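# Phone onto comic book, laptop onto its stand

## Task

Put the phone down flat so all of it rests on the comic book, and put the closed laptop on the laptop stand with its top face up and one long edge pressed against the stand's lips. When finished, neither gripper may touch the phone or the laptop.

## Robot and tools

Robot: two arms, left_arm and right_arm, each with a two-finger gripper. Calibrated bases in the scene frame: left_arm at (+0.031, +0.243, 0) m, quat_wxyz (+1.000, 0, 0, +0.014); right_arm at (-0.029, -0.309, 0) m, quat_wxyz (+1.000, 0, 0, +0.003). A camera stand is fixed to the floor behind the arms. Loose objects may occasionally be nudged by an outside push.

Frame: scene frame, origin at table-top height halfway between the nominal bases; +x points out over the table, +z up, left_arm sits on the +y side. Arm names do not match image sides. Gripper fingers point along the gripper's own +z and separate along its y. end_effector_position is the spot between the pads, roughly 1 cm short of the tips. Printed poses may be off by a few cm, more at long reach.

Row format (shared by execute_actions and move): 14 numbers, each in [-1, 1], always including both arms: dx, dy, dz, rx, ry, rz, opening for left_arm, then the same seven for right_arm. dx..rz are an offset, not a pose: they count from that arm's Hand target at the start of the action or move, along scene axes, and the gripper rotates about its Hand target position. Scale: 1.0 = 0.6 m for dx, dy, dz and 180 degrees for the rotation; rx, ry, rz form one rotation vector. A translation longer than 1.0 may be shortened along its direction. opening is absolute, not an offset: +1 fully open (0.094 m), -1 closed. All six pose numbers at 0 re-requests the current Hand target. A 0 for opening is a real command (half open), so resend the current opening to leave a gripper alone.

execute_actions(actions, cameras): actions is a list of actions; each action is a table of at most 15 rows, one per 1/30 s step, and a short table repeats its final row. Every row in an action counts from the same start pose, not the row before; a new action starts from the new Hand target, so repeating an offset moves further. Images are returned only when actions is empty or cameras names some. cameras: list of names (cam_head_left, cam_head_right), ["all"], or []; an unknown name voids the call.

move(target, speed, blend, opening_speed, grip_force, blocking, cameras): target is one 14-number row or a list of up to 15 rows; every row in the list counts from the Hand targets at the start, not from the previous row. Paths are straight and finish together, at least 0.5 s, capped at 10 s total. speed: m/s per arm path, 0.002 to 4.3, default 0.25 (rotation up to twice that in rad/s), one value or one per target. blend: metres of corner rounding per target; 0 means stop at each. opening_speed: rate of opening change per second on the -1..+1 scale, 0.2 minimum. grip_force: newtons per pad, 10 to 50, one value or one per arm; persists; below 50 closing is slow (about 4 s at 40, 16 s at 10). blocking=false returns after about 0.5 s while the move continues. Paths ignore obstacles and the other arm; avoid routing a gripper near its own arm's base (go around it). Faster moves lag, stray and hit harder.

wait(seconds 0 to 10, cameras): lets time run holding the last commands; returns early if a running move ends. stop(cameras): brakes the current move. zoom_image(camera, region): camera is cam_head_left or cam_head_right; region [x0, y0, x1, y1] in pixels of the latest full image (896x504), at most 504 by 504. finished_scene(scene): scene is the number of the scene now running; irreversible, so call only when the goal holds steadily.

Results: each arm's end_effector_position (m) and end_effector_quat_wxyz in the scene frame, Hand target (the commanded pose after clipping, basis for the next offsets), Joint positions (last value is the measured finger gap in m), joint torques, grip_measured (same scale as opening; up to about 2.5 mm wide when empty, a few mm narrow under a hard squeeze, so it does not reveal contact), grip_effort_nm (motor effort, negative closing; not pad force), Tool commands, motor temperatures, and a 'within noise' note for idle joint velocities. move adds a 'move:' line: done (within 10 mm and 2 degrees), off_target, moving, held, fault, plus limits such as paced (pose clipped) or held (steps withheld). Done never proves contact or lack of it.

Behaviour: commanded orientation is clipped to 40 degrees from the measured one each step; friction and weight can leave the gripper a few cm from its target; an arm blocked by something keeps pushing until commanded back past the gripper. Joint ranges (rad): waist ±2.880, shoulder 0 to 3.142, elbow 0 to 3.019 (straight 2.964), wrist pitch -1.693 to 1.571, wrist yaw ±1.571, wrist roll ±2.094.

Avoid: dropping things or letting anything leave the table, releasing moving parts, fast impacts or hard pressing on fixed or heavy items, any contact or squeeze between the two arms (including one gripper closing on the other's fingers), and long holds or stretched poses that heat motors; at 100 °C an arm goes limp for 30 to 60 s, sometimes without a MOTOR HOT warning at 85 °C. Close gently on fragile items using opening_speed.

Each tool is called as name([rows], argument=value, ...), one row to a line, values as JSON.

## Session

execute_actions(actions=[])

Scene clock: 0.00 s.
left_arm: end_effector_position=(+0.4918, +0.7722, +0.2721) grip_measured=+1.000 grip_effort_nm=n/a end_effector_quat_wxyz=(+0.538, +0.343, +0.763, +0.102) | right_arm: end_effector_position=(+0.0818, -0.5453, +0.1553) grip_measured=+1.000 grip_effort_nm=n/a end_effector_quat_wxyz=(-0.017, +0.931, +0.365, +0.017)
Joint positions: left_arm=[1.048 1.958 1.826 -0.907 1.087 1.594 0.094] | right_arm=[-1.159 1.066 0.823 -1.361 -0.035 1.239 0.094]
Joint velocities: within noise
Joint torques (N m): no reading
Motor temperatures (°C): left_arm=[23 25 27 24 28 25 28] | right_arm=[27 30 27 25 24 24 25]
Heat: left arm: hottest wrist yaw 28 °C; right arm: hottest shoulder 30 °C.
Hand target: left_arm +0.4940, +0.7762, +0.2939; +0.539, +0.352, +0.755, +0.121 | right_arm +0.0850, -0.5526, +0.1636; -0.006, +0.931, +0.366, +0.017
Tool commands: left_gripper/opening=+1.0 right_gripper/opening=+1.0

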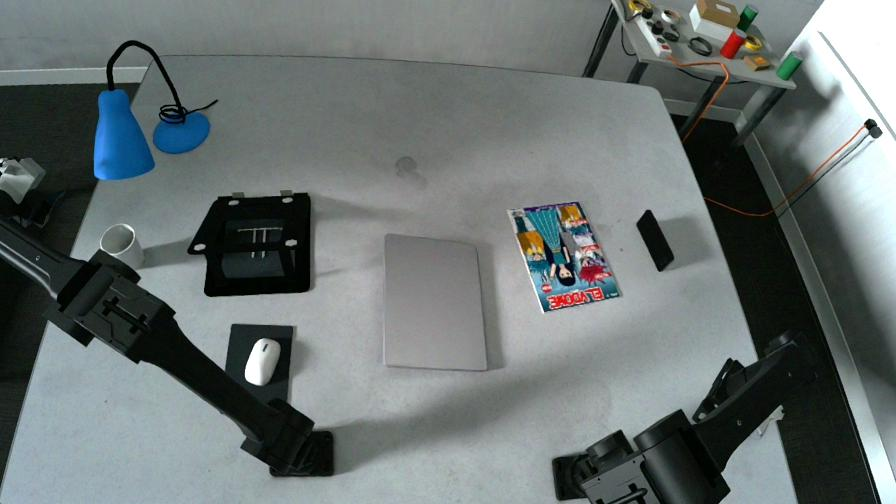

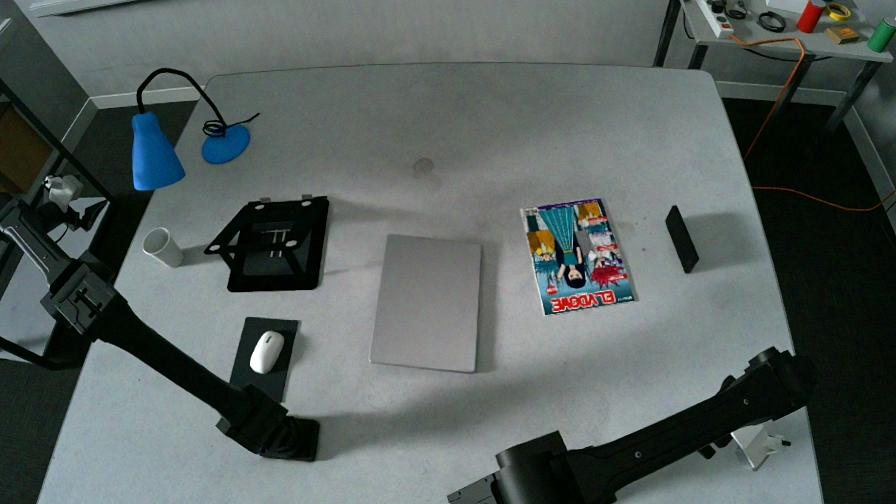

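zoom_image(camera="cam_head_left", region=[180, 170, 330, 310])

zoom_image(camera="cam_head_right", region=[190, 170, 340, 310])

zoom_image(camera="cam_head_right", region=[610, 170, 760, 310])

zoom_image(camera="cam_head_left", region=[360, 210, 520, 390])

zoom_image(camera="cam_head_left", region=[490, 180, 690, 340])

Scaled by 3.360.

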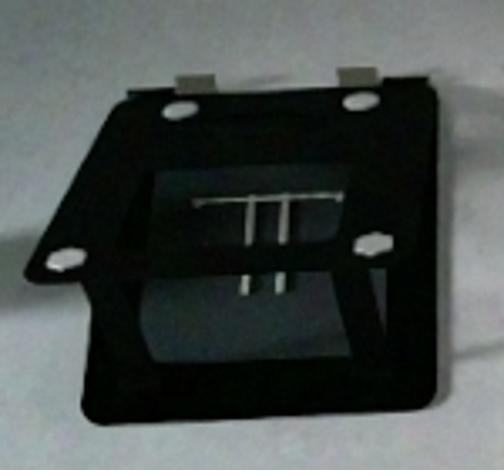

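Scaled by 3.360.

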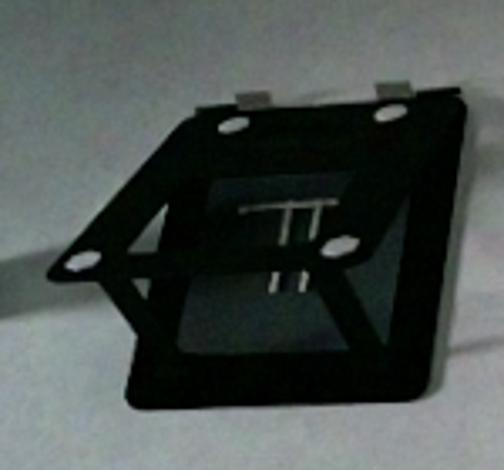

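Scaled by 3.360.

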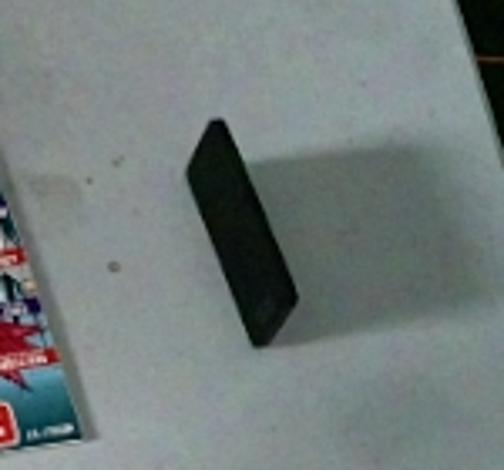

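Scaled by 2.800.

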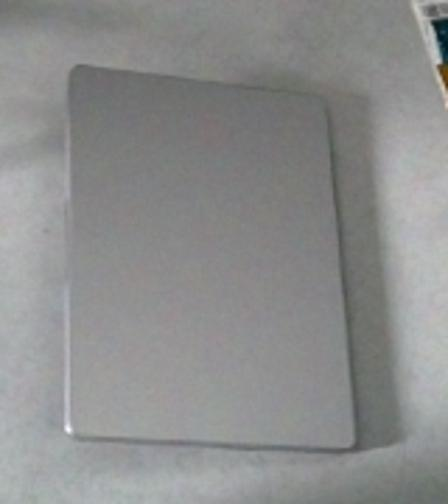

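Scaled by 2.520.

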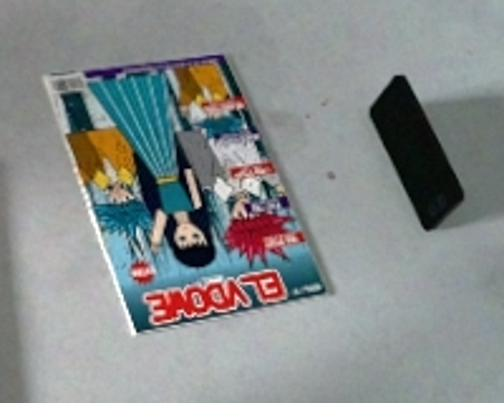

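move(target=[0,0,0,0,0,0,1,0.608,0.12,0.23,0,0,-0.133,0.2], cameras=["all"])

Scene clock: 29.07 s.
left_arm: end_effector_position=(+0.4918, +0.7722, +0.2721) grip_measured=+1.000 grip_effort_nm=0.02 end_effector_quat_wxyz=(+0.538, +0.343, +0.763, +0.102) | right_arm: end_effector_position=(+0.4337, -0.4785, +0.2910) grip_measured=+0.201 grip_effort_nm=-0.08 end_effector_quat_wxyz=(-0.059, +0.943, +0.325, +0.045)
Joint positions: left_arm=[1.048 1.958 1.826 -0.907 1.087 1.594 0.094] | right_arm=[-0.407 1.636 1.723 -1.67 -0.149 2.075 0.056]
Joint torques (N m): left_arm=[-1.38 -23.59 13.71 0.98 0.5 -0.06] | right_arm=[1.03 -15.5 12.71 -0.43 -0.05 0.22]
Motor temperatures (°C): left_arm=[23 30 30 24 28 24 27] | right_arm=[27 30 33 25 24 24 25]
Heat: left arm: hottest shoulder 30 °C; right arm: hottest elbow 33 °C.
Hand target: left_arm +0.4940, +0.7762, +0.2939; +0.539, +0.352, +0.755, +0.121 | right_arm +0.4498, -0.4808, +0.3014; -0.002, +0.986, +0.164, +0.018
Off the commanded pose: left_arm 0.022 m, 3 deg | right_arm 0.019 m, 20 deg.
joint sent to its limit (right arm) — joint 6 (wrist roll), upper limit. The joint targets are off in orientation, not in position.
move: off_target (left_arm, right_arm)

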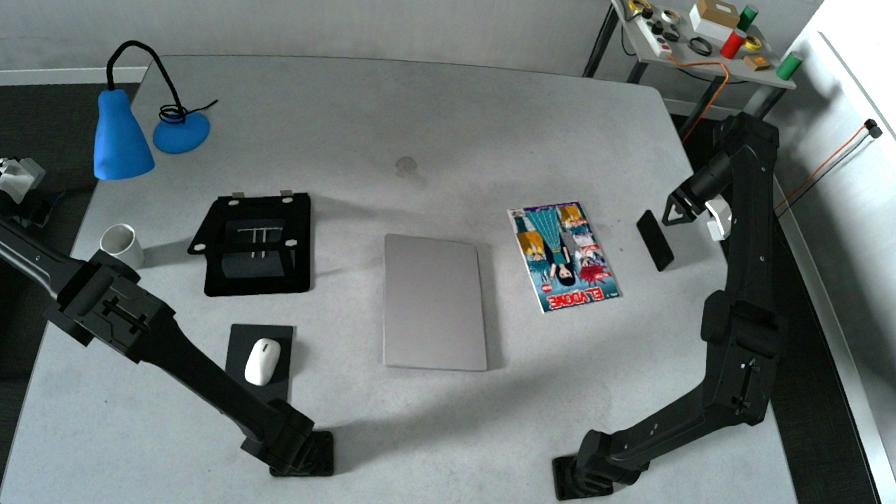

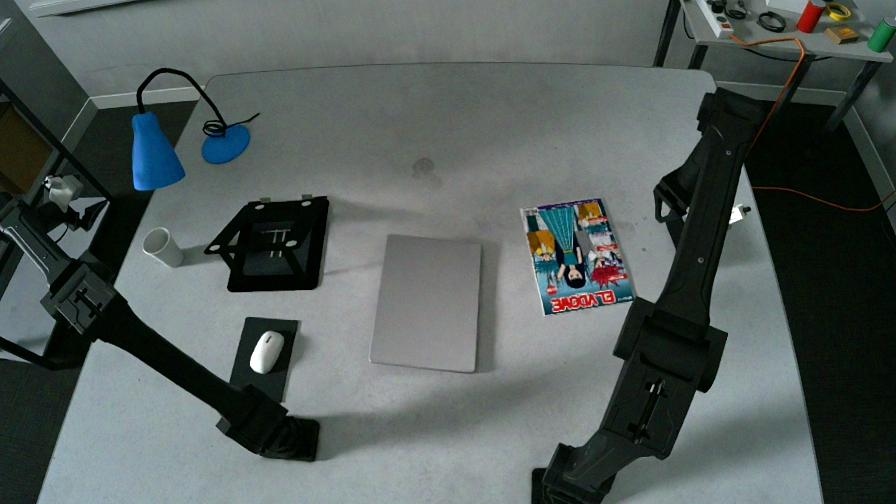

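move([
  [0,0,0,0,0,0,1,0,0,-0.05,0,0,0.5,0.2],
  [0,0,0,0,0,0,1,0,0,-0.2,0,0,0.99,0.2],
], blend=0.05, cameras=["all"])

Scene clock: 40.67 s.
left_arm: end_effector_position=(+0.4918, +0.7722, +0.2721) grip_measured=+1.000 grip_effort_nm=0.03 end_effector_quat_wxyz=(+0.538, +0.343, +0.763, +0.102) | right_arm: end_effector_position=(+0.4472, -0.4863, +0.1998) grip_measured=+0.201 grip_effort_nm=-0.08 end_effector_quat_wxyz=(-0.005, -0.139, +0.990, -0.008)
Joint positions: left_arm=[1.048 1.958 1.826 -0.907 1.087 1.594 0.094] | right_arm=[-0.354 1.677 1.54 -1.435 0.019 -0.627 0.056]
Joint torques (N m): left_arm=[-1.03 -23.77 13.87 1.2 0.52 -0.04] | right_arm=[1.44 -16.21 7.3 0.5 0.07 0.11]
Heat: left arm: hottest shoulder 31 °C; right arm: hottest elbow 33 °C.
Hand target: left_arm +0.4940, +0.7762, +0.2939; +0.539, +0.352, +0.755, +0.121 | right_arm +0.4499, -0.4807, +0.1816; -0.018, -0.149, +0.989, -0.002
Off the commanded pose: left_arm 0.022 m, 3 deg | right_arm 0.019 m, 2 deg.
move: off_target (left_arm, right_arm)

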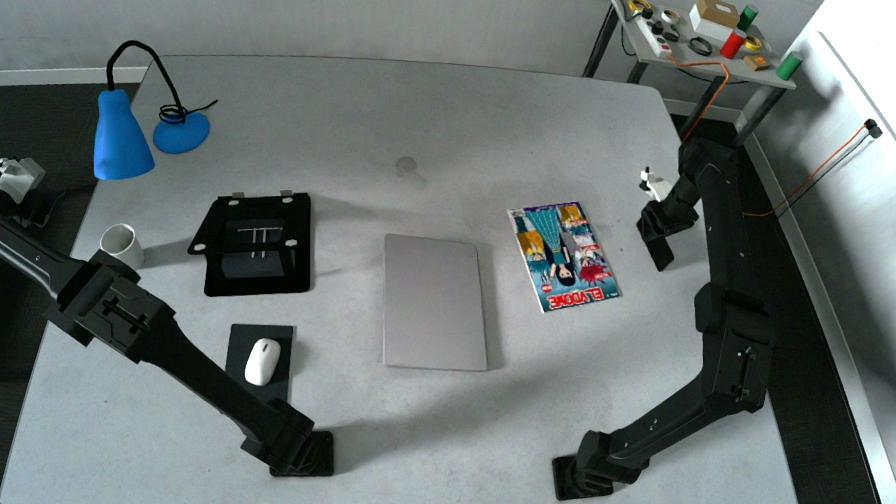

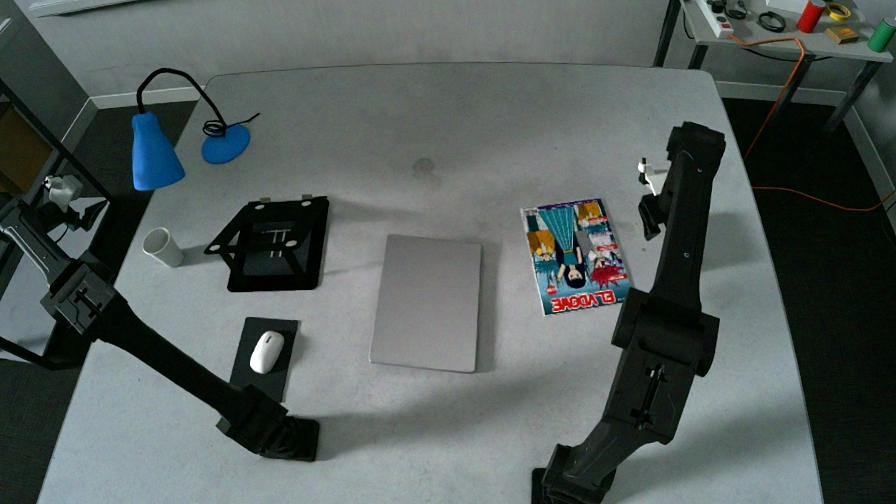

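zoom_image(camera="cam_head_left", region=[600, 140, 740, 290])

zoom_image(camera="cam_head_right", region=[600, 140, 740, 290])

Scaled by 3.360.

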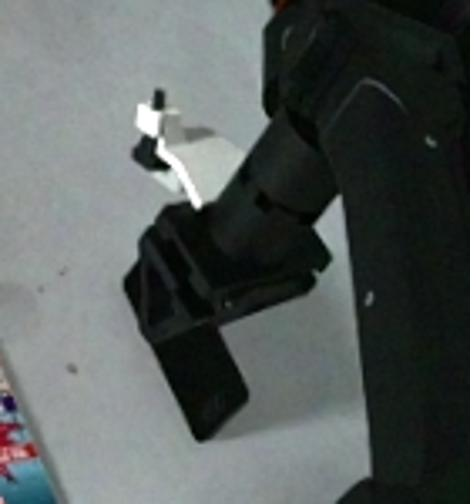

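Scaled by 3.360.

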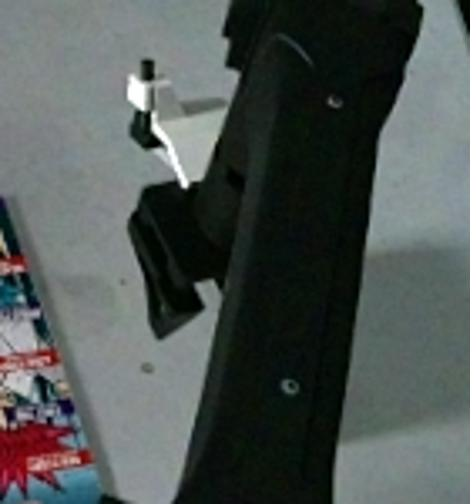

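move(target=[0,0,0,0,0,0,1,0.08,-0.075,-0.02,0,0,0,1], cameras=["all"])

zoom_image(camera="cam_head_left", region=[600, 140, 740, 290])

zoom_image(camera="cam_head_right", region=[600, 140, 740, 290])

Scene clock: 53.57 s.
left_arm: end_effector_position=(+0.4918, +0.7722, +0.2721) grip_measured=+1.000 grip_effort_nm=0.03 end_effector_quat_wxyz=(+0.538, +0.343, +0.763, +0.102) | right_arm: end_effector_position=(+0.4837, -0.5141, +0.1585) grip_measured=+0.999 grip_effort_nm=0.07 end_effector_quat_wxyz=(-0.030, -0.150, +0.988, +0.005)
Joint positions: left_arm=[1.048 1.958 1.826 -0.907 1.087 1.594 0.094] | right_arm=[-0.378 1.847 1.662 -1.443 0.021 -0.673 0.094]
Joint torques (N m): left_arm=[-1.03 -23.12 13.74 0.96 0.45 -0.04] | right_arm=[-0.09 -20.07 12.1 -0.21 0.04 0.1]
Heat: left arm: hottest elbow 32 °C; right arm: hottest elbow 34 °C.
Hand target: left_arm +0.4940, +0.7762, +0.2939; +0.539, +0.352, +0.755, +0.121 | right_arm +0.4979, -0.5257, +0.1696; -0.018, -0.149, +0.989, -0.002
Off the commanded pose: left_arm 0.022 m, 3 deg | right_arm 0.021 m, 2 deg.
move: off_target (left_arm, right_arm)

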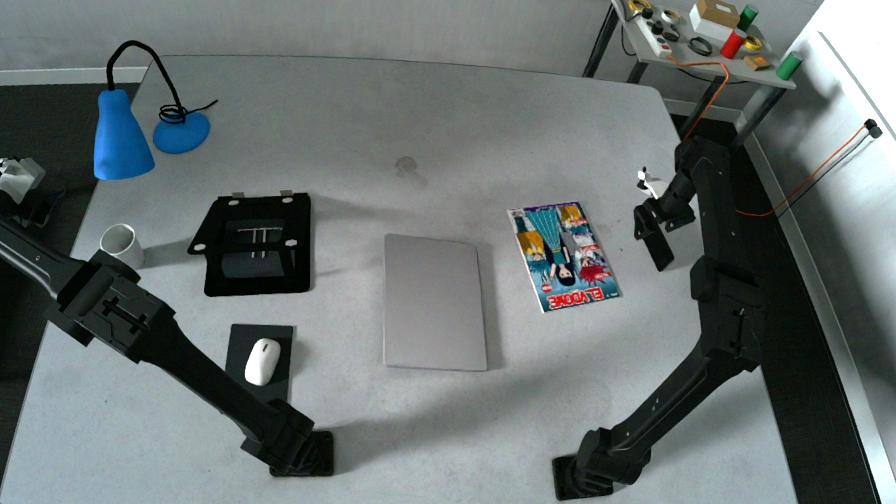

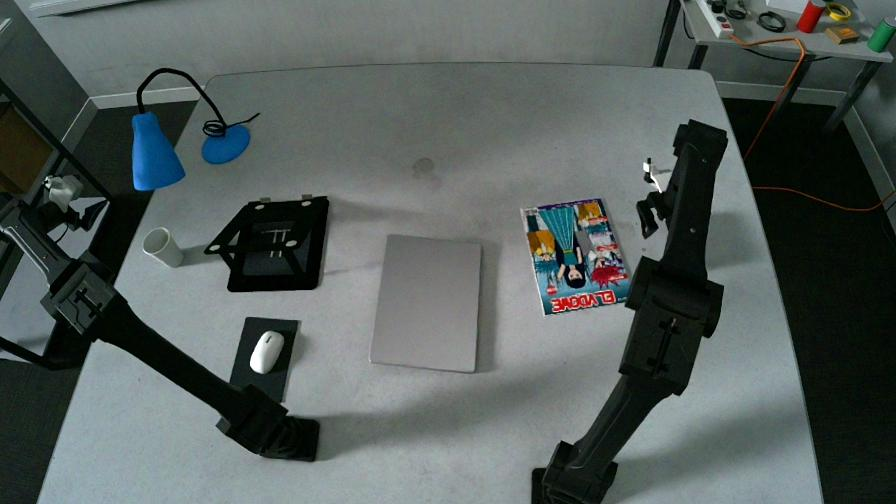

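Scaled by 3.360.

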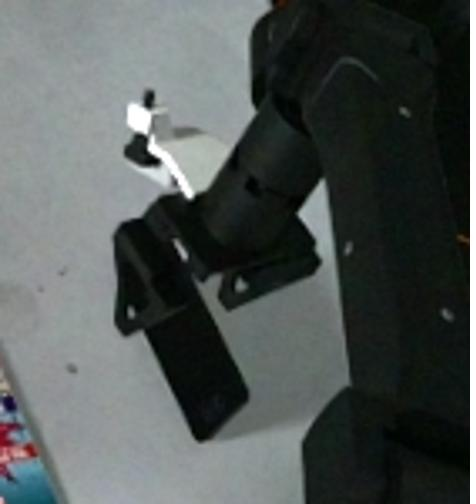

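Scaled by 3.360.

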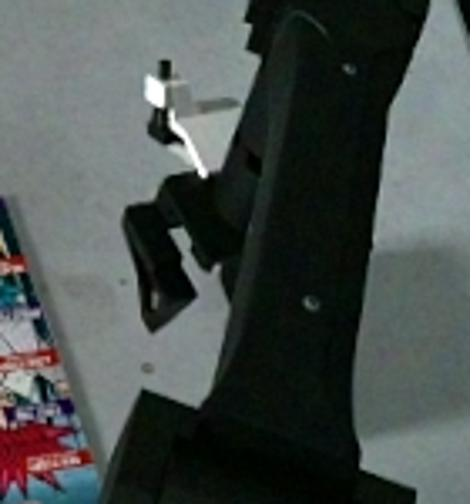

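move(target=[0,0,0,0,0,0,1,0.055,-0.08,-0.01,0,0,0,1], cameras=["all"])

zoom_image(camera="cam_head_left", region=[600, 140, 740, 290])

zoom_image(camera="cam_head_right", region=[600, 140, 740, 290])

Scene clock: 62.60 s.
left_arm: end_effector_position=(+0.4918, +0.7722, +0.2721) grip_measured=+1.000 grip_effort_nm=0.03 end_effector_quat_wxyz=(+0.538, +0.343, +0.763, +0.102) | right_arm: end_effector_position=(+0.5166, -0.5647, +0.1566) grip_measured=+0.999 grip_effort_nm=0.07 end_effector_quat_wxyz=(-0.027, -0.147, +0.989, +0.004)
Joint positions: left_arm=[1.048 1.958 1.826 -0.907 1.087 1.594 0.094] | right_arm=[-0.436 1.982 1.861 -1.5 0.023 -0.725 0.094]
Joint torques (N m): left_arm=[-2.02 -22.95 13.59 1.03 0.49 -0.02] | right_arm=[0.32 -21.01 12.51 -0.36 0.03 0.08]
Heat: left arm: hottest shoulder 32 °C; right arm: hottest elbow 35 °C.
Hand target: left_arm +0.4940, +0.7762, +0.2939; +0.539, +0.352, +0.755, +0.121 | right_arm +0.5308, -0.5738, +0.1635; -0.018, -0.149, +0.989, -0.002
Off the commanded pose: left_arm 0.022 m, 3 deg | right_arm 0.018 m, 1 deg.
move: off_target (left_arm, right_arm)

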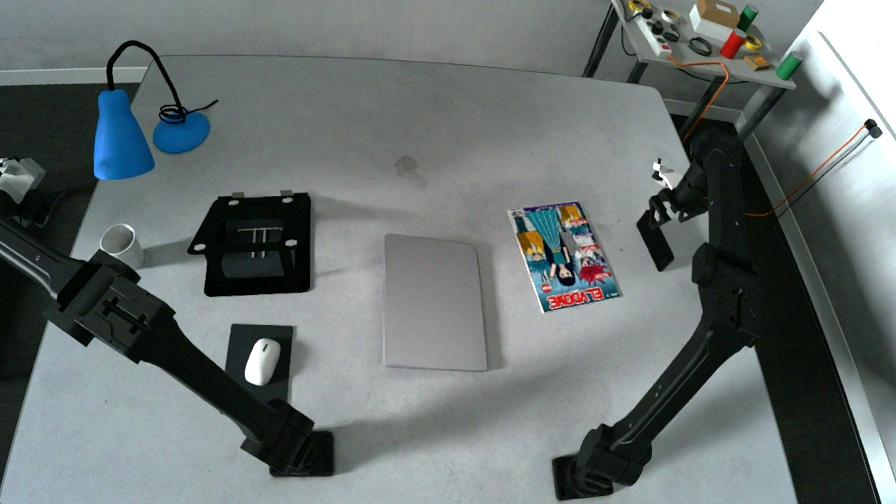

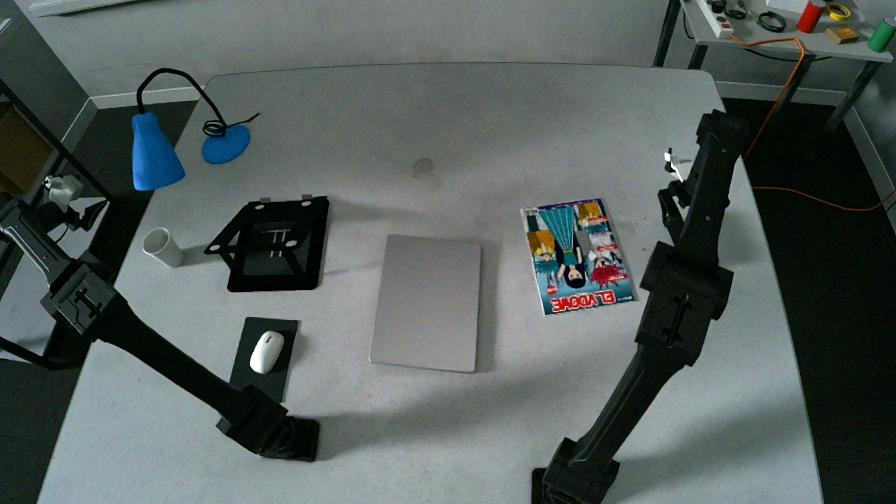

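Scaled by 3.360.

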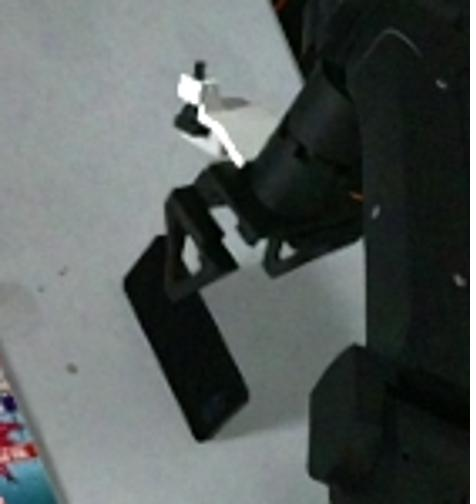

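Scaled by 3.360.

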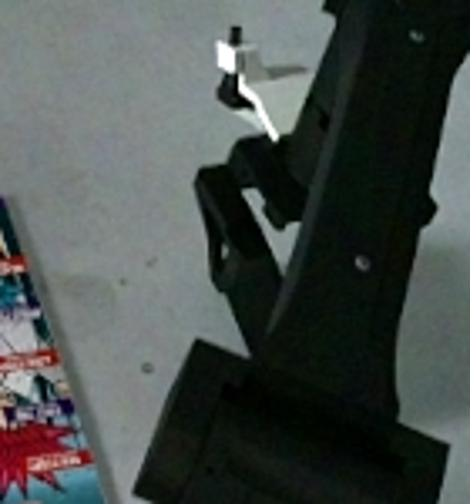

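move(target=[0,0,0,0,0,0,1,0.017,-0.033,-0.13,0,0,-0.039,1], cameras=["all"], speed=0.15)

zoom_image(camera="cam_head_left", region=[600, 140, 740, 290])

zoom_image(camera="cam_head_right", region=[600, 140, 740, 290])

Scene clock: 74.97 s.
left_arm: end_effector_position=(+0.4918, +0.7722, +0.2721) grip_measured=+1.000 grip_effort_nm=0.03 end_effector_quat_wxyz=(+0.538, +0.343, +0.763, +0.102) | right_arm: end_effector_position=(+0.5401, -0.5862, +0.0982) grip_measured=+0.999 grip_effort_nm=0.07 end_effector_quat_wxyz=(-0.016, -0.097, +0.995, -0.004)
Joint positions: left_arm=[1.048 1.958 1.826 -0.907 1.087 1.594 0.094] | right_arm=[-0.451 2.079 1.861 -1.376 0.023 -0.64 0.094]
Joint torques (N m): left_arm=[-1.26 -23.36 13.79 1.21 0.53 -0.07] | right_arm=[-0.15 -22.83 8.51 0.43 -0.07 0.21]
Motor temperatures (°C): left_arm=[23 32 33 24 28 24 27] | right_arm=[27 34 38 25 24 24 25]
Heat: left arm: hottest elbow 33 °C; right arm: hottest elbow 38 °C.
Hand target: left_arm +0.4940, +0.7762, +0.2939; +0.539, +0.352, +0.755, +0.121 | right_arm +0.5409, -0.5936, +0.0854; -0.018, -0.088, +0.996, -0.001
Off the commanded pose: left_arm 0.022 m, 3 deg | right_arm 0.015 m, 1 deg.
move: off_target (left_arm, right_arm)

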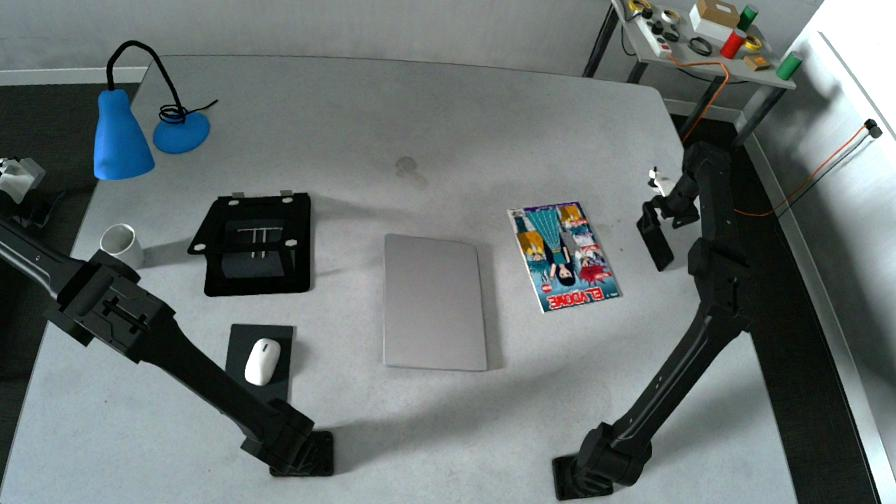

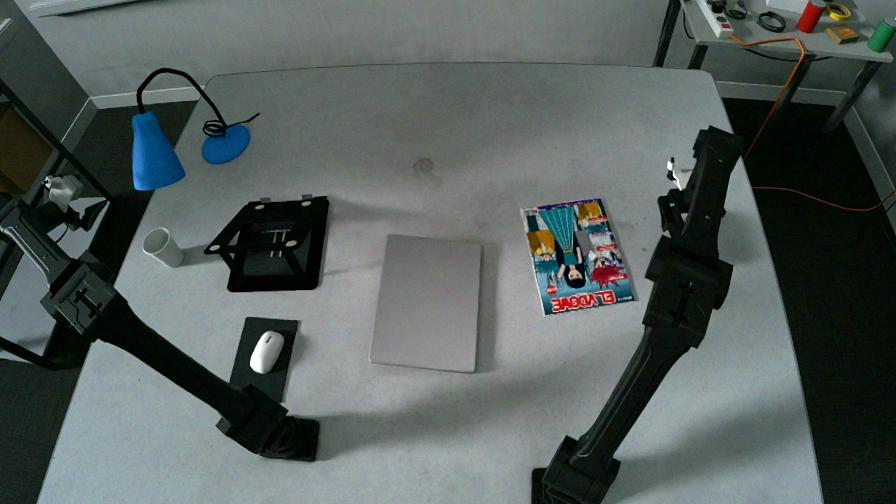

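Scaled by 3.360.

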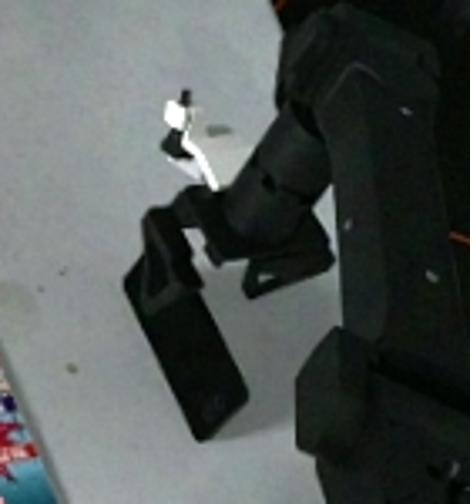

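Scaled by 3.360.

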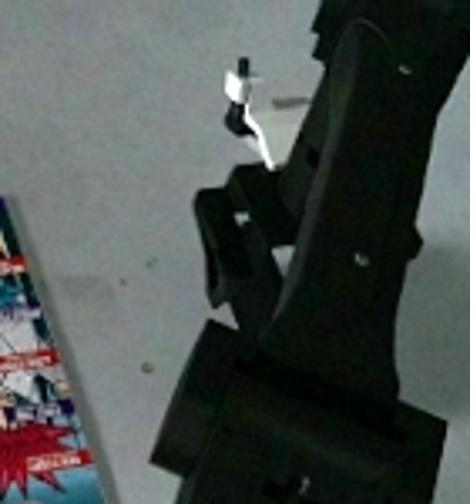

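move(target=[0,0,0,0,0,0,1,0,-0.01,-0.083,0,0,0,1], cameras=["all"], speed=0.1)

zoom_image(camera="cam_head_left", region=[600, 140, 740, 290])

zoom_image(camera="cam_head_right", region=[600, 140, 740, 290])

Scene clock: 78.83 s.
left_arm: end_effector_position=(+0.4918, +0.7722, +0.2721) grip_measured=+1.000 grip_effort_nm=0.03 end_effector_quat_wxyz=(+0.538, +0.343, +0.763, +0.102) | right_arm: end_effector_position=(+0.5455, -0.5936, +0.0541) grip_measured=+0.999 grip_effort_nm=0.07 end_effector_quat_wxyz=(-0.010, -0.093, +0.996, -0.007)
Joint positions: left_arm=[1.048 1.958 1.826 -0.907 1.087 1.594 0.094] | right_arm=[-0.458 2.125 1.819 -1.274 0.023 -0.64 0.094]
Joint torques (N m): left_arm=[-1.44 -23.12 13.81 1.21 0.52 -0.03] | right_arm=[-0.26 -22.89 7.5 0.49 -0.06 0.14]
Heat: left arm: hottest elbow 33 °C; right arm: hottest elbow 38 °C.
Hand target: left_arm +0.4940, +0.7762, +0.2939; +0.539, +0.352, +0.755, +0.121 | right_arm +0.5411, -0.5996, +0.0357; -0.018, -0.088, +0.996, -0.001
Off the commanded pose: left_arm 0.022 m, 3 deg | right_arm 0.020 m, 1 deg.
move: off_target (left_arm, right_arm)

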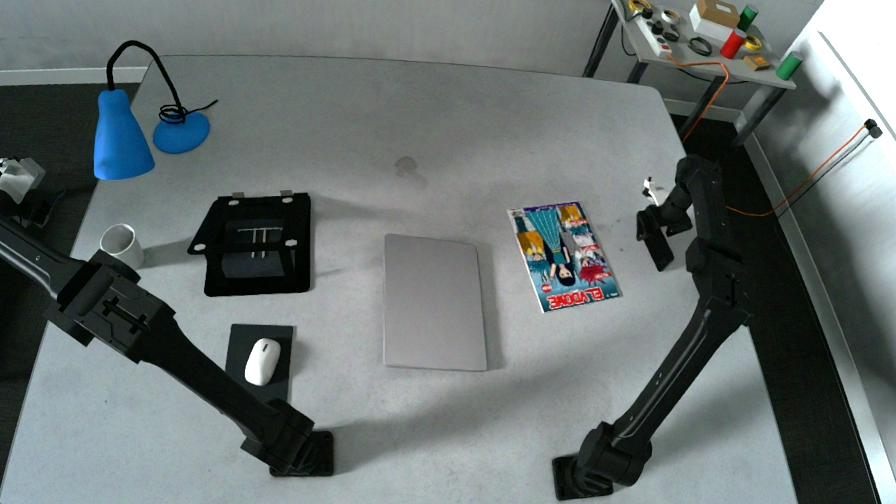

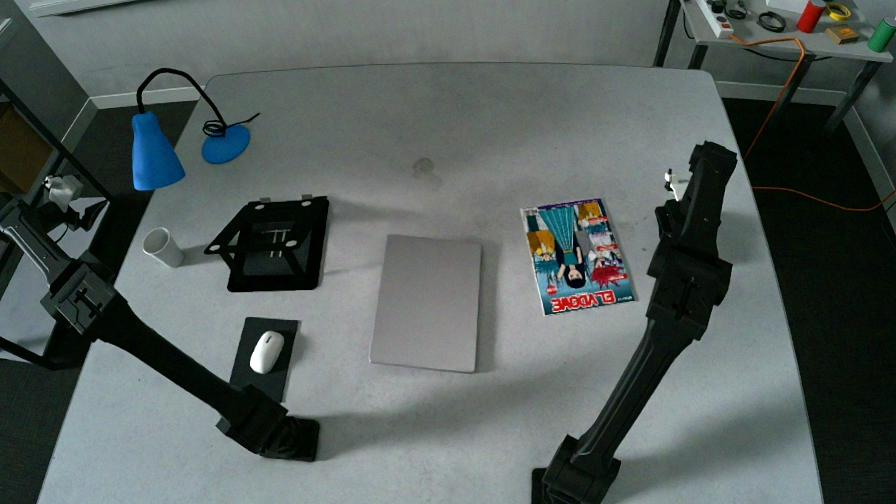

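Scaled by 3.360.

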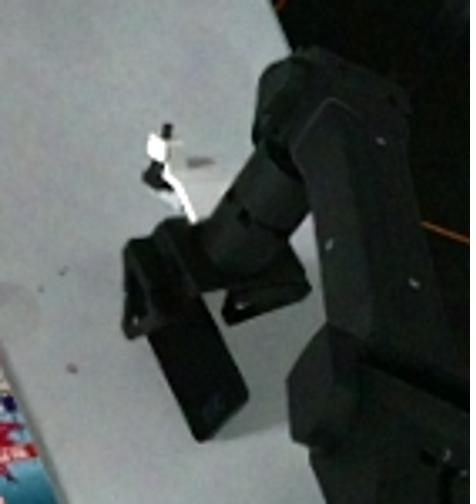

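Scaled by 3.360.

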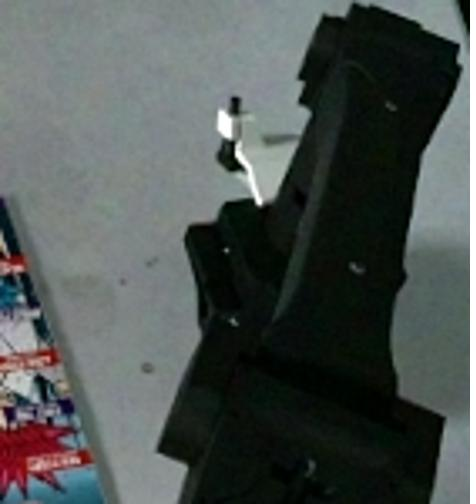

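move([
  [0,0,0,0,0,0,1,0,0.0,-0.033,0,0,0,1],
  [0,0,0,0,0,0,1,0,0.0,-0.033,0,0,0,-0.95],
], cameras=["all"], speed=0.1, grip_force=[50,25])

zoom_image(camera="cam_head_left", region=[600, 140, 740, 290])

Scene clock: 87.30 s.
left_arm: end_effector_position=(+0.4918, +0.7722, +0.2721) grip_measured=+1.000 grip_effort_nm=0.03 end_effector_quat_wxyz=(+0.538, +0.343, +0.763, +0.102) | right_arm: end_effector_position=(+0.5482, -0.5950, +0.0404) grip_measured=-0.691 grip_effort_nm=-0.08 end_effector_quat_wxyz=(-0.005, -0.093, +0.996, -0.011)
Joint positions: left_arm=[1.048 1.958 1.826 -0.907 1.087 1.594 0.094] | right_arm=[-0.458 2.137 1.802 -1.233 0.023 -0.64 0.015]
Joint velocities: left_arm=[within noise] | right_arm=[-0.005 -0.005 -0.022 -0.017 -0.022 0.037 -0.016]
Joint torques (N m): left_arm=[-1.26 -23.53 13.59 0.98 0.5 -0.03] | right_arm=[-0.21 -22.48 6.97 0.47 -0.06 0.15]
Heat: left arm: hottest shoulder 33 °C; right arm: hottest elbow 37 °C.
Hand target: left_arm +0.4940, +0.7762, +0.2939; +0.539, +0.352, +0.755, +0.121 | right_arm +0.5412, -0.5996, +0.0160; -0.018, -0.088, +0.996, -0.001
Off the commanded pose: left_arm 0.022 m, 3 deg | right_arm 0.026 m, 2 deg.
grip_force (N): 50, 25
move: moving (right_arm; no rest 5 s after target 2's new opening was sent), off_target (left_arm); target 2's new opening was sent with right_arm's hand 0.026 m and 2 deg from that target

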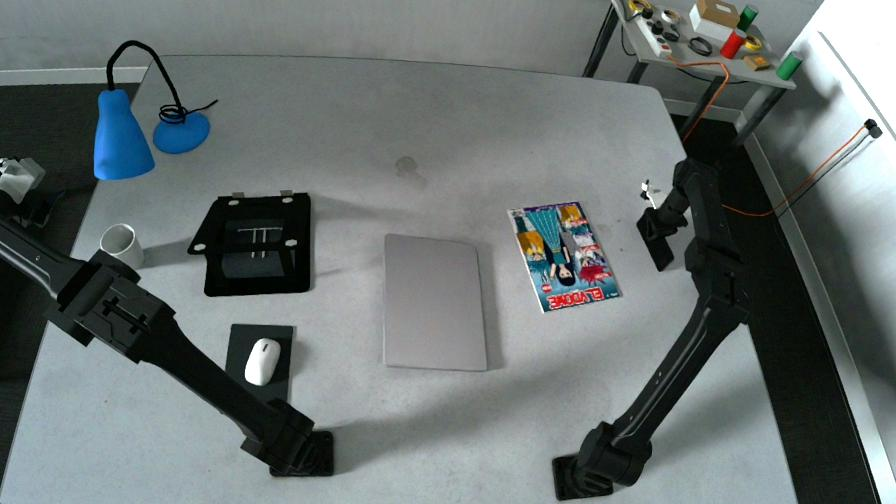

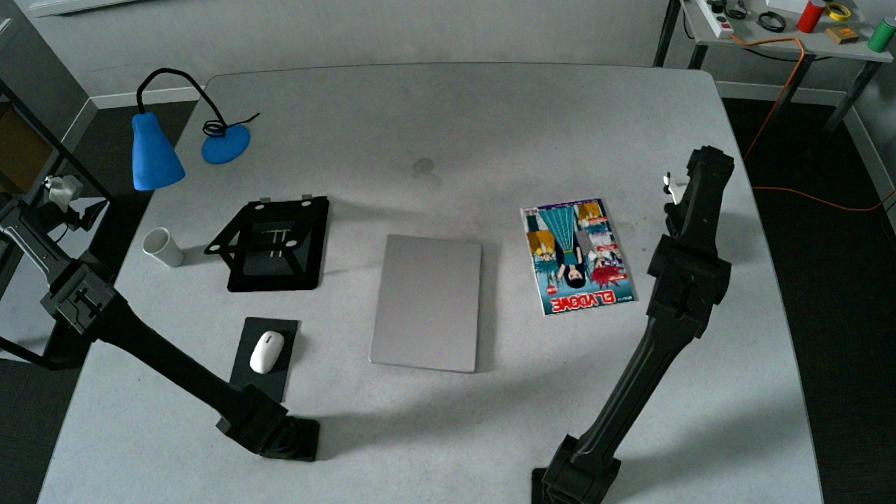

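Scaled by 3.360.

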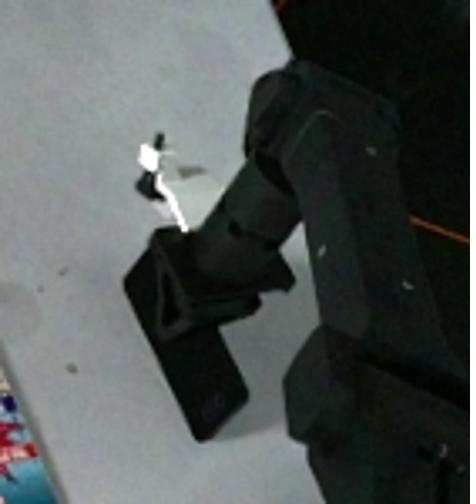

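execute_actions(actions=[], cameras=[])

Scene clock: 99.60 s.
left_arm: end_effector_position=(+0.4918, +0.7722, +0.2721) grip_measured=+1.000 grip_effort_nm=0.02 end_effector_quat_wxyz=(+0.538, +0.343, +0.763, +0.102) | right_arm: end_effector_position=(+0.5481, -0.5952, +0.0404) grip_measured=-0.824 grip_effort_nm=-0.57 end_effector_quat_wxyz=(-0.005, -0.093, +0.996, -0.011)
Joint positions: left_arm=[1.048 1.958 1.826 -0.907 1.087 1.594 0.094] | right_arm=[-0.458 2.137 1.802 -1.233 0.023 -0.64 0.008]
Joint velocities: within noise
Joint torques (N m): left_arm=[-1.03 -23.06 13.82 1.02 0.49 -0.04] | right_arm=[-0.26 -22.59 6.99 0.47 -0.05 0.15]
Motor temperatures (°C): left_arm=[23 33 33 24 28 24 27] | right_arm=[27 36 35 25 24 23 25]
Heat: left arm: hottest shoulder 33 °C; right arm: hottest shoulder 36 °C.
Hand target: left_arm +0.4940, +0.7762, +0.2939; +0.539, +0.352, +0.755, +0.121 | right_arm +0.5410, -0.5997, +0.0160; -0.018, -0.088, +0.996, -0.001
Tool commands: left_gripper/opening=+1.0 right_gripper/opening=-0.95
Off the commanded pose: left_arm 0.022 m, 3 deg | right_arm 0.026 m, 2 deg.
grip_force (N): 50, 25
No camera images: "cameras" was empty.

move([
  [0,0,0,0,0,0,1,0,0.0,0.27,0,0,0,-0.95],
  [0,0,0,0,0,0,1,-0.03,0.358,0.3,-0.272,-0.058,0,-0.95],
], blend=[0.03,0], cameras=["all"], speed=0.2)

zoom_image(camera="cam_head_left", region=[460, 100, 700, 320])

zoom_image(camera="cam_head_right", region=[460, 100, 700, 320])

Scene clock: 110.13 s.
left_arm: end_effector_position=(+0.4918, +0.7722, +0.2721) grip_measured=+1.000 grip_effort_nm=0.02 end_effector_quat_wxyz=(+0.538, +0.343, +0.763, +0.102) | right_arm: end_effector_position=(+0.5267, -0.3854, +0.1848) grip_measured=-0.824 grip_effort_nm=-0.58 end_effector_quat_wxyz=(+0.029, -0.076, +0.905, -0.418)
Joint positions: left_arm=[1.048 1.958 1.826 -0.907 1.087 1.594 0.094] | right_arm=[0.097 1.787 1.483 -1.208 0.862 -0.091 0.008]
Joint torques (N m): left_arm=[-1.55 -23.36 13.76 1.16 0.47 -0.1] | right_arm=[0.73 -21.83 7.8 -0.13 0.76 0.21]
Heat: left arm: hottest elbow 34 °C; right arm: hottest shoulder 37 °C.
Hand target: left_arm +0.4940, +0.7762, +0.2939; +0.539, +0.352, +0.755, +0.121 | right_arm +0.5230, -0.3847, +0.1959; +0.035, -0.072, +0.904, -0.421
Off the commanded pose: left_arm 0.022 m, 3 deg | right_arm 0.012 m, 1 deg.
grip_force (N): 50, 25
move: off_target (left_arm, right_arm)

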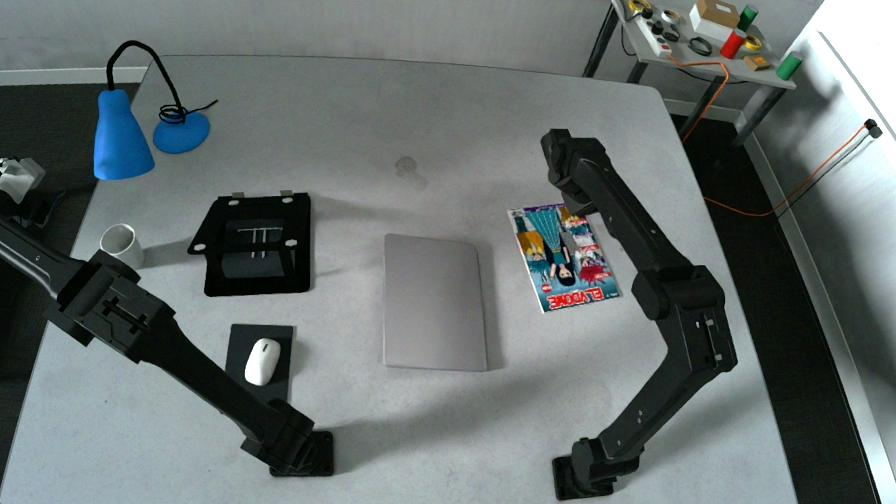

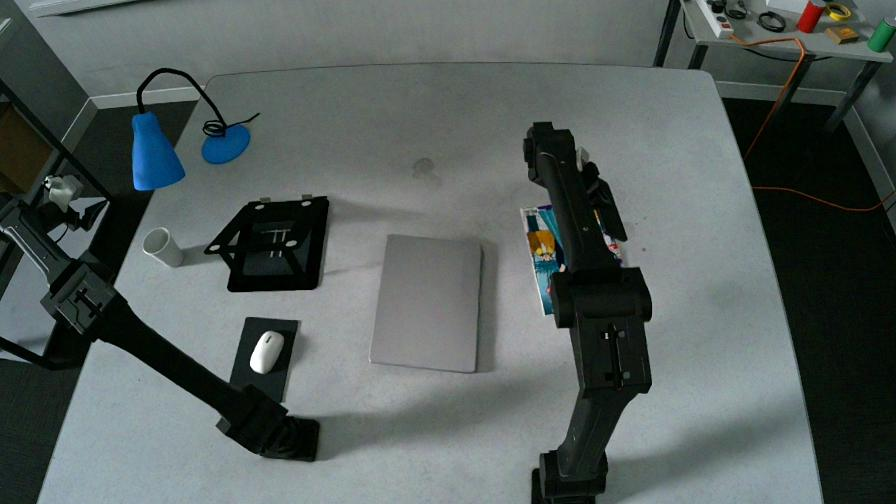

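Scaled by 2.100.

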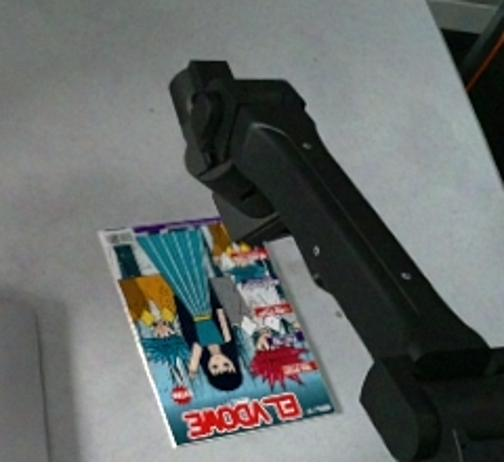

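Scaled by 2.100.

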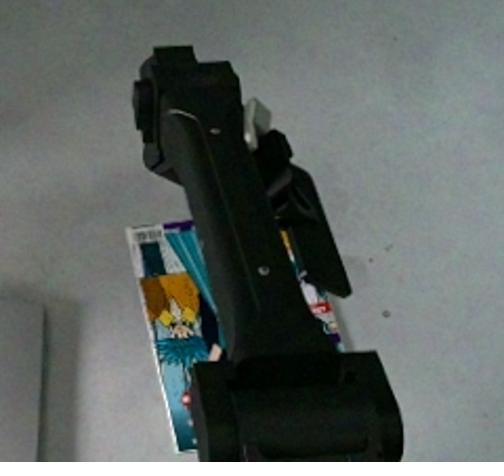

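move(target=[0,0,0,0,0,0,1,-0.045,0.042,-0.14,-0.136,-0.029,0,-0.95], cameras=["all"], speed=0.15)

zoom_image(camera="cam_head_left", region=[460, 100, 700, 320])

zoom_image(camera="cam_head_right", region=[460, 100, 700, 320])

Scene clock: 117.10 s.
left_arm: end_effector_position=(+0.4918, +0.7722, +0.2721) grip_measured=+1.000 grip_effort_nm=0.03 end_effector_quat_wxyz=(+0.538, +0.343, +0.763, +0.102) | right_arm: end_effector_position=(+0.4948, -0.3649, +0.1168) grip_measured=-0.824 grip_effort_nm=-0.58 end_effector_quat_wxyz=(+0.063, -0.050, +0.795, -0.601)
Joint positions: left_arm=[1.048 1.958 1.826 -0.907 1.087 1.594 0.094] | right_arm=[0.213 1.916 1.279 -1.113 1.294 0.229 0.008]
Joint torques (N m): left_arm=[-1.44 -23.41 13.7 1.03 0.53 -0.03] | right_arm=[1.38 -18.55 6.86 -0.5 0.92 0.3]
Heat: left arm: hottest elbow 34 °C; right arm: hottest shoulder 37 °C.
Hand target: left_arm +0.4940, +0.7762, +0.2939; +0.539, +0.352, +0.755, +0.121 | right_arm +0.4960, -0.3595, +0.1118; +0.060, -0.059, +0.791, -0.606
Off the commanded pose: left_arm 0.022 m, 3 deg | right_arm 0.007 m, 1 deg.
grip_force (N): 50, 25
move: off_target (left_arm)

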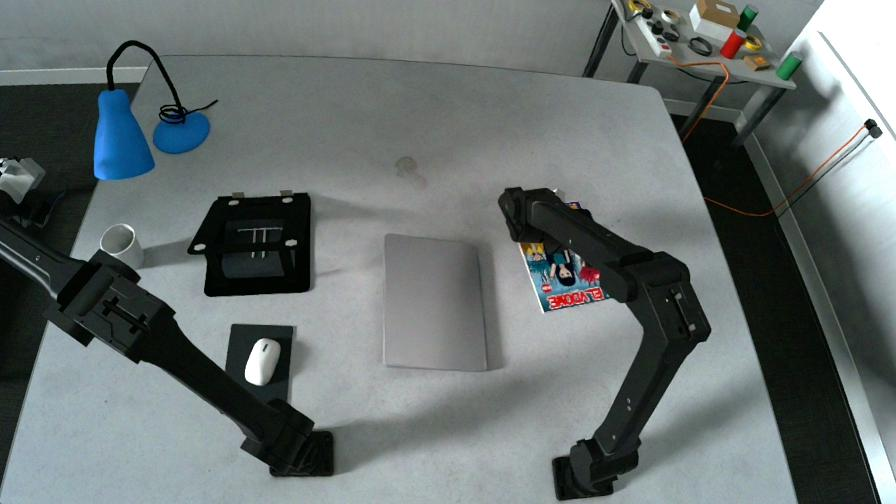

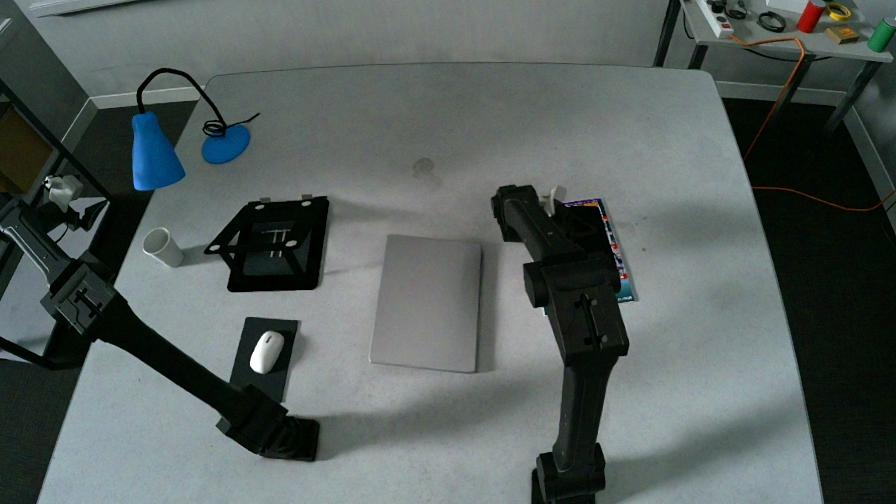

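Scaled by 2.100.

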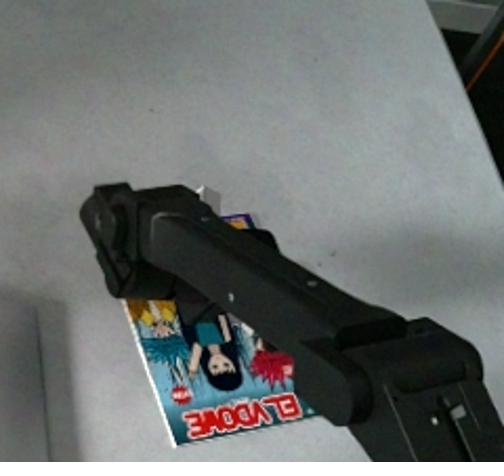

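Scaled by 2.100.

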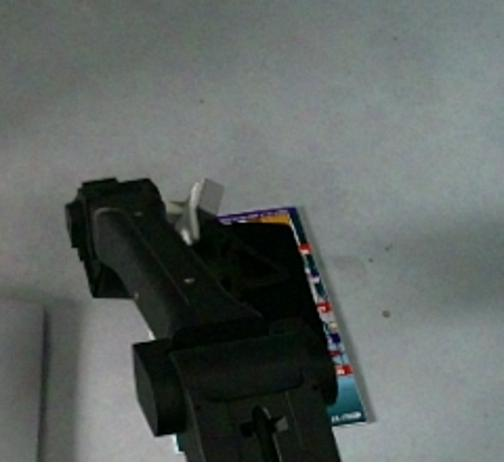

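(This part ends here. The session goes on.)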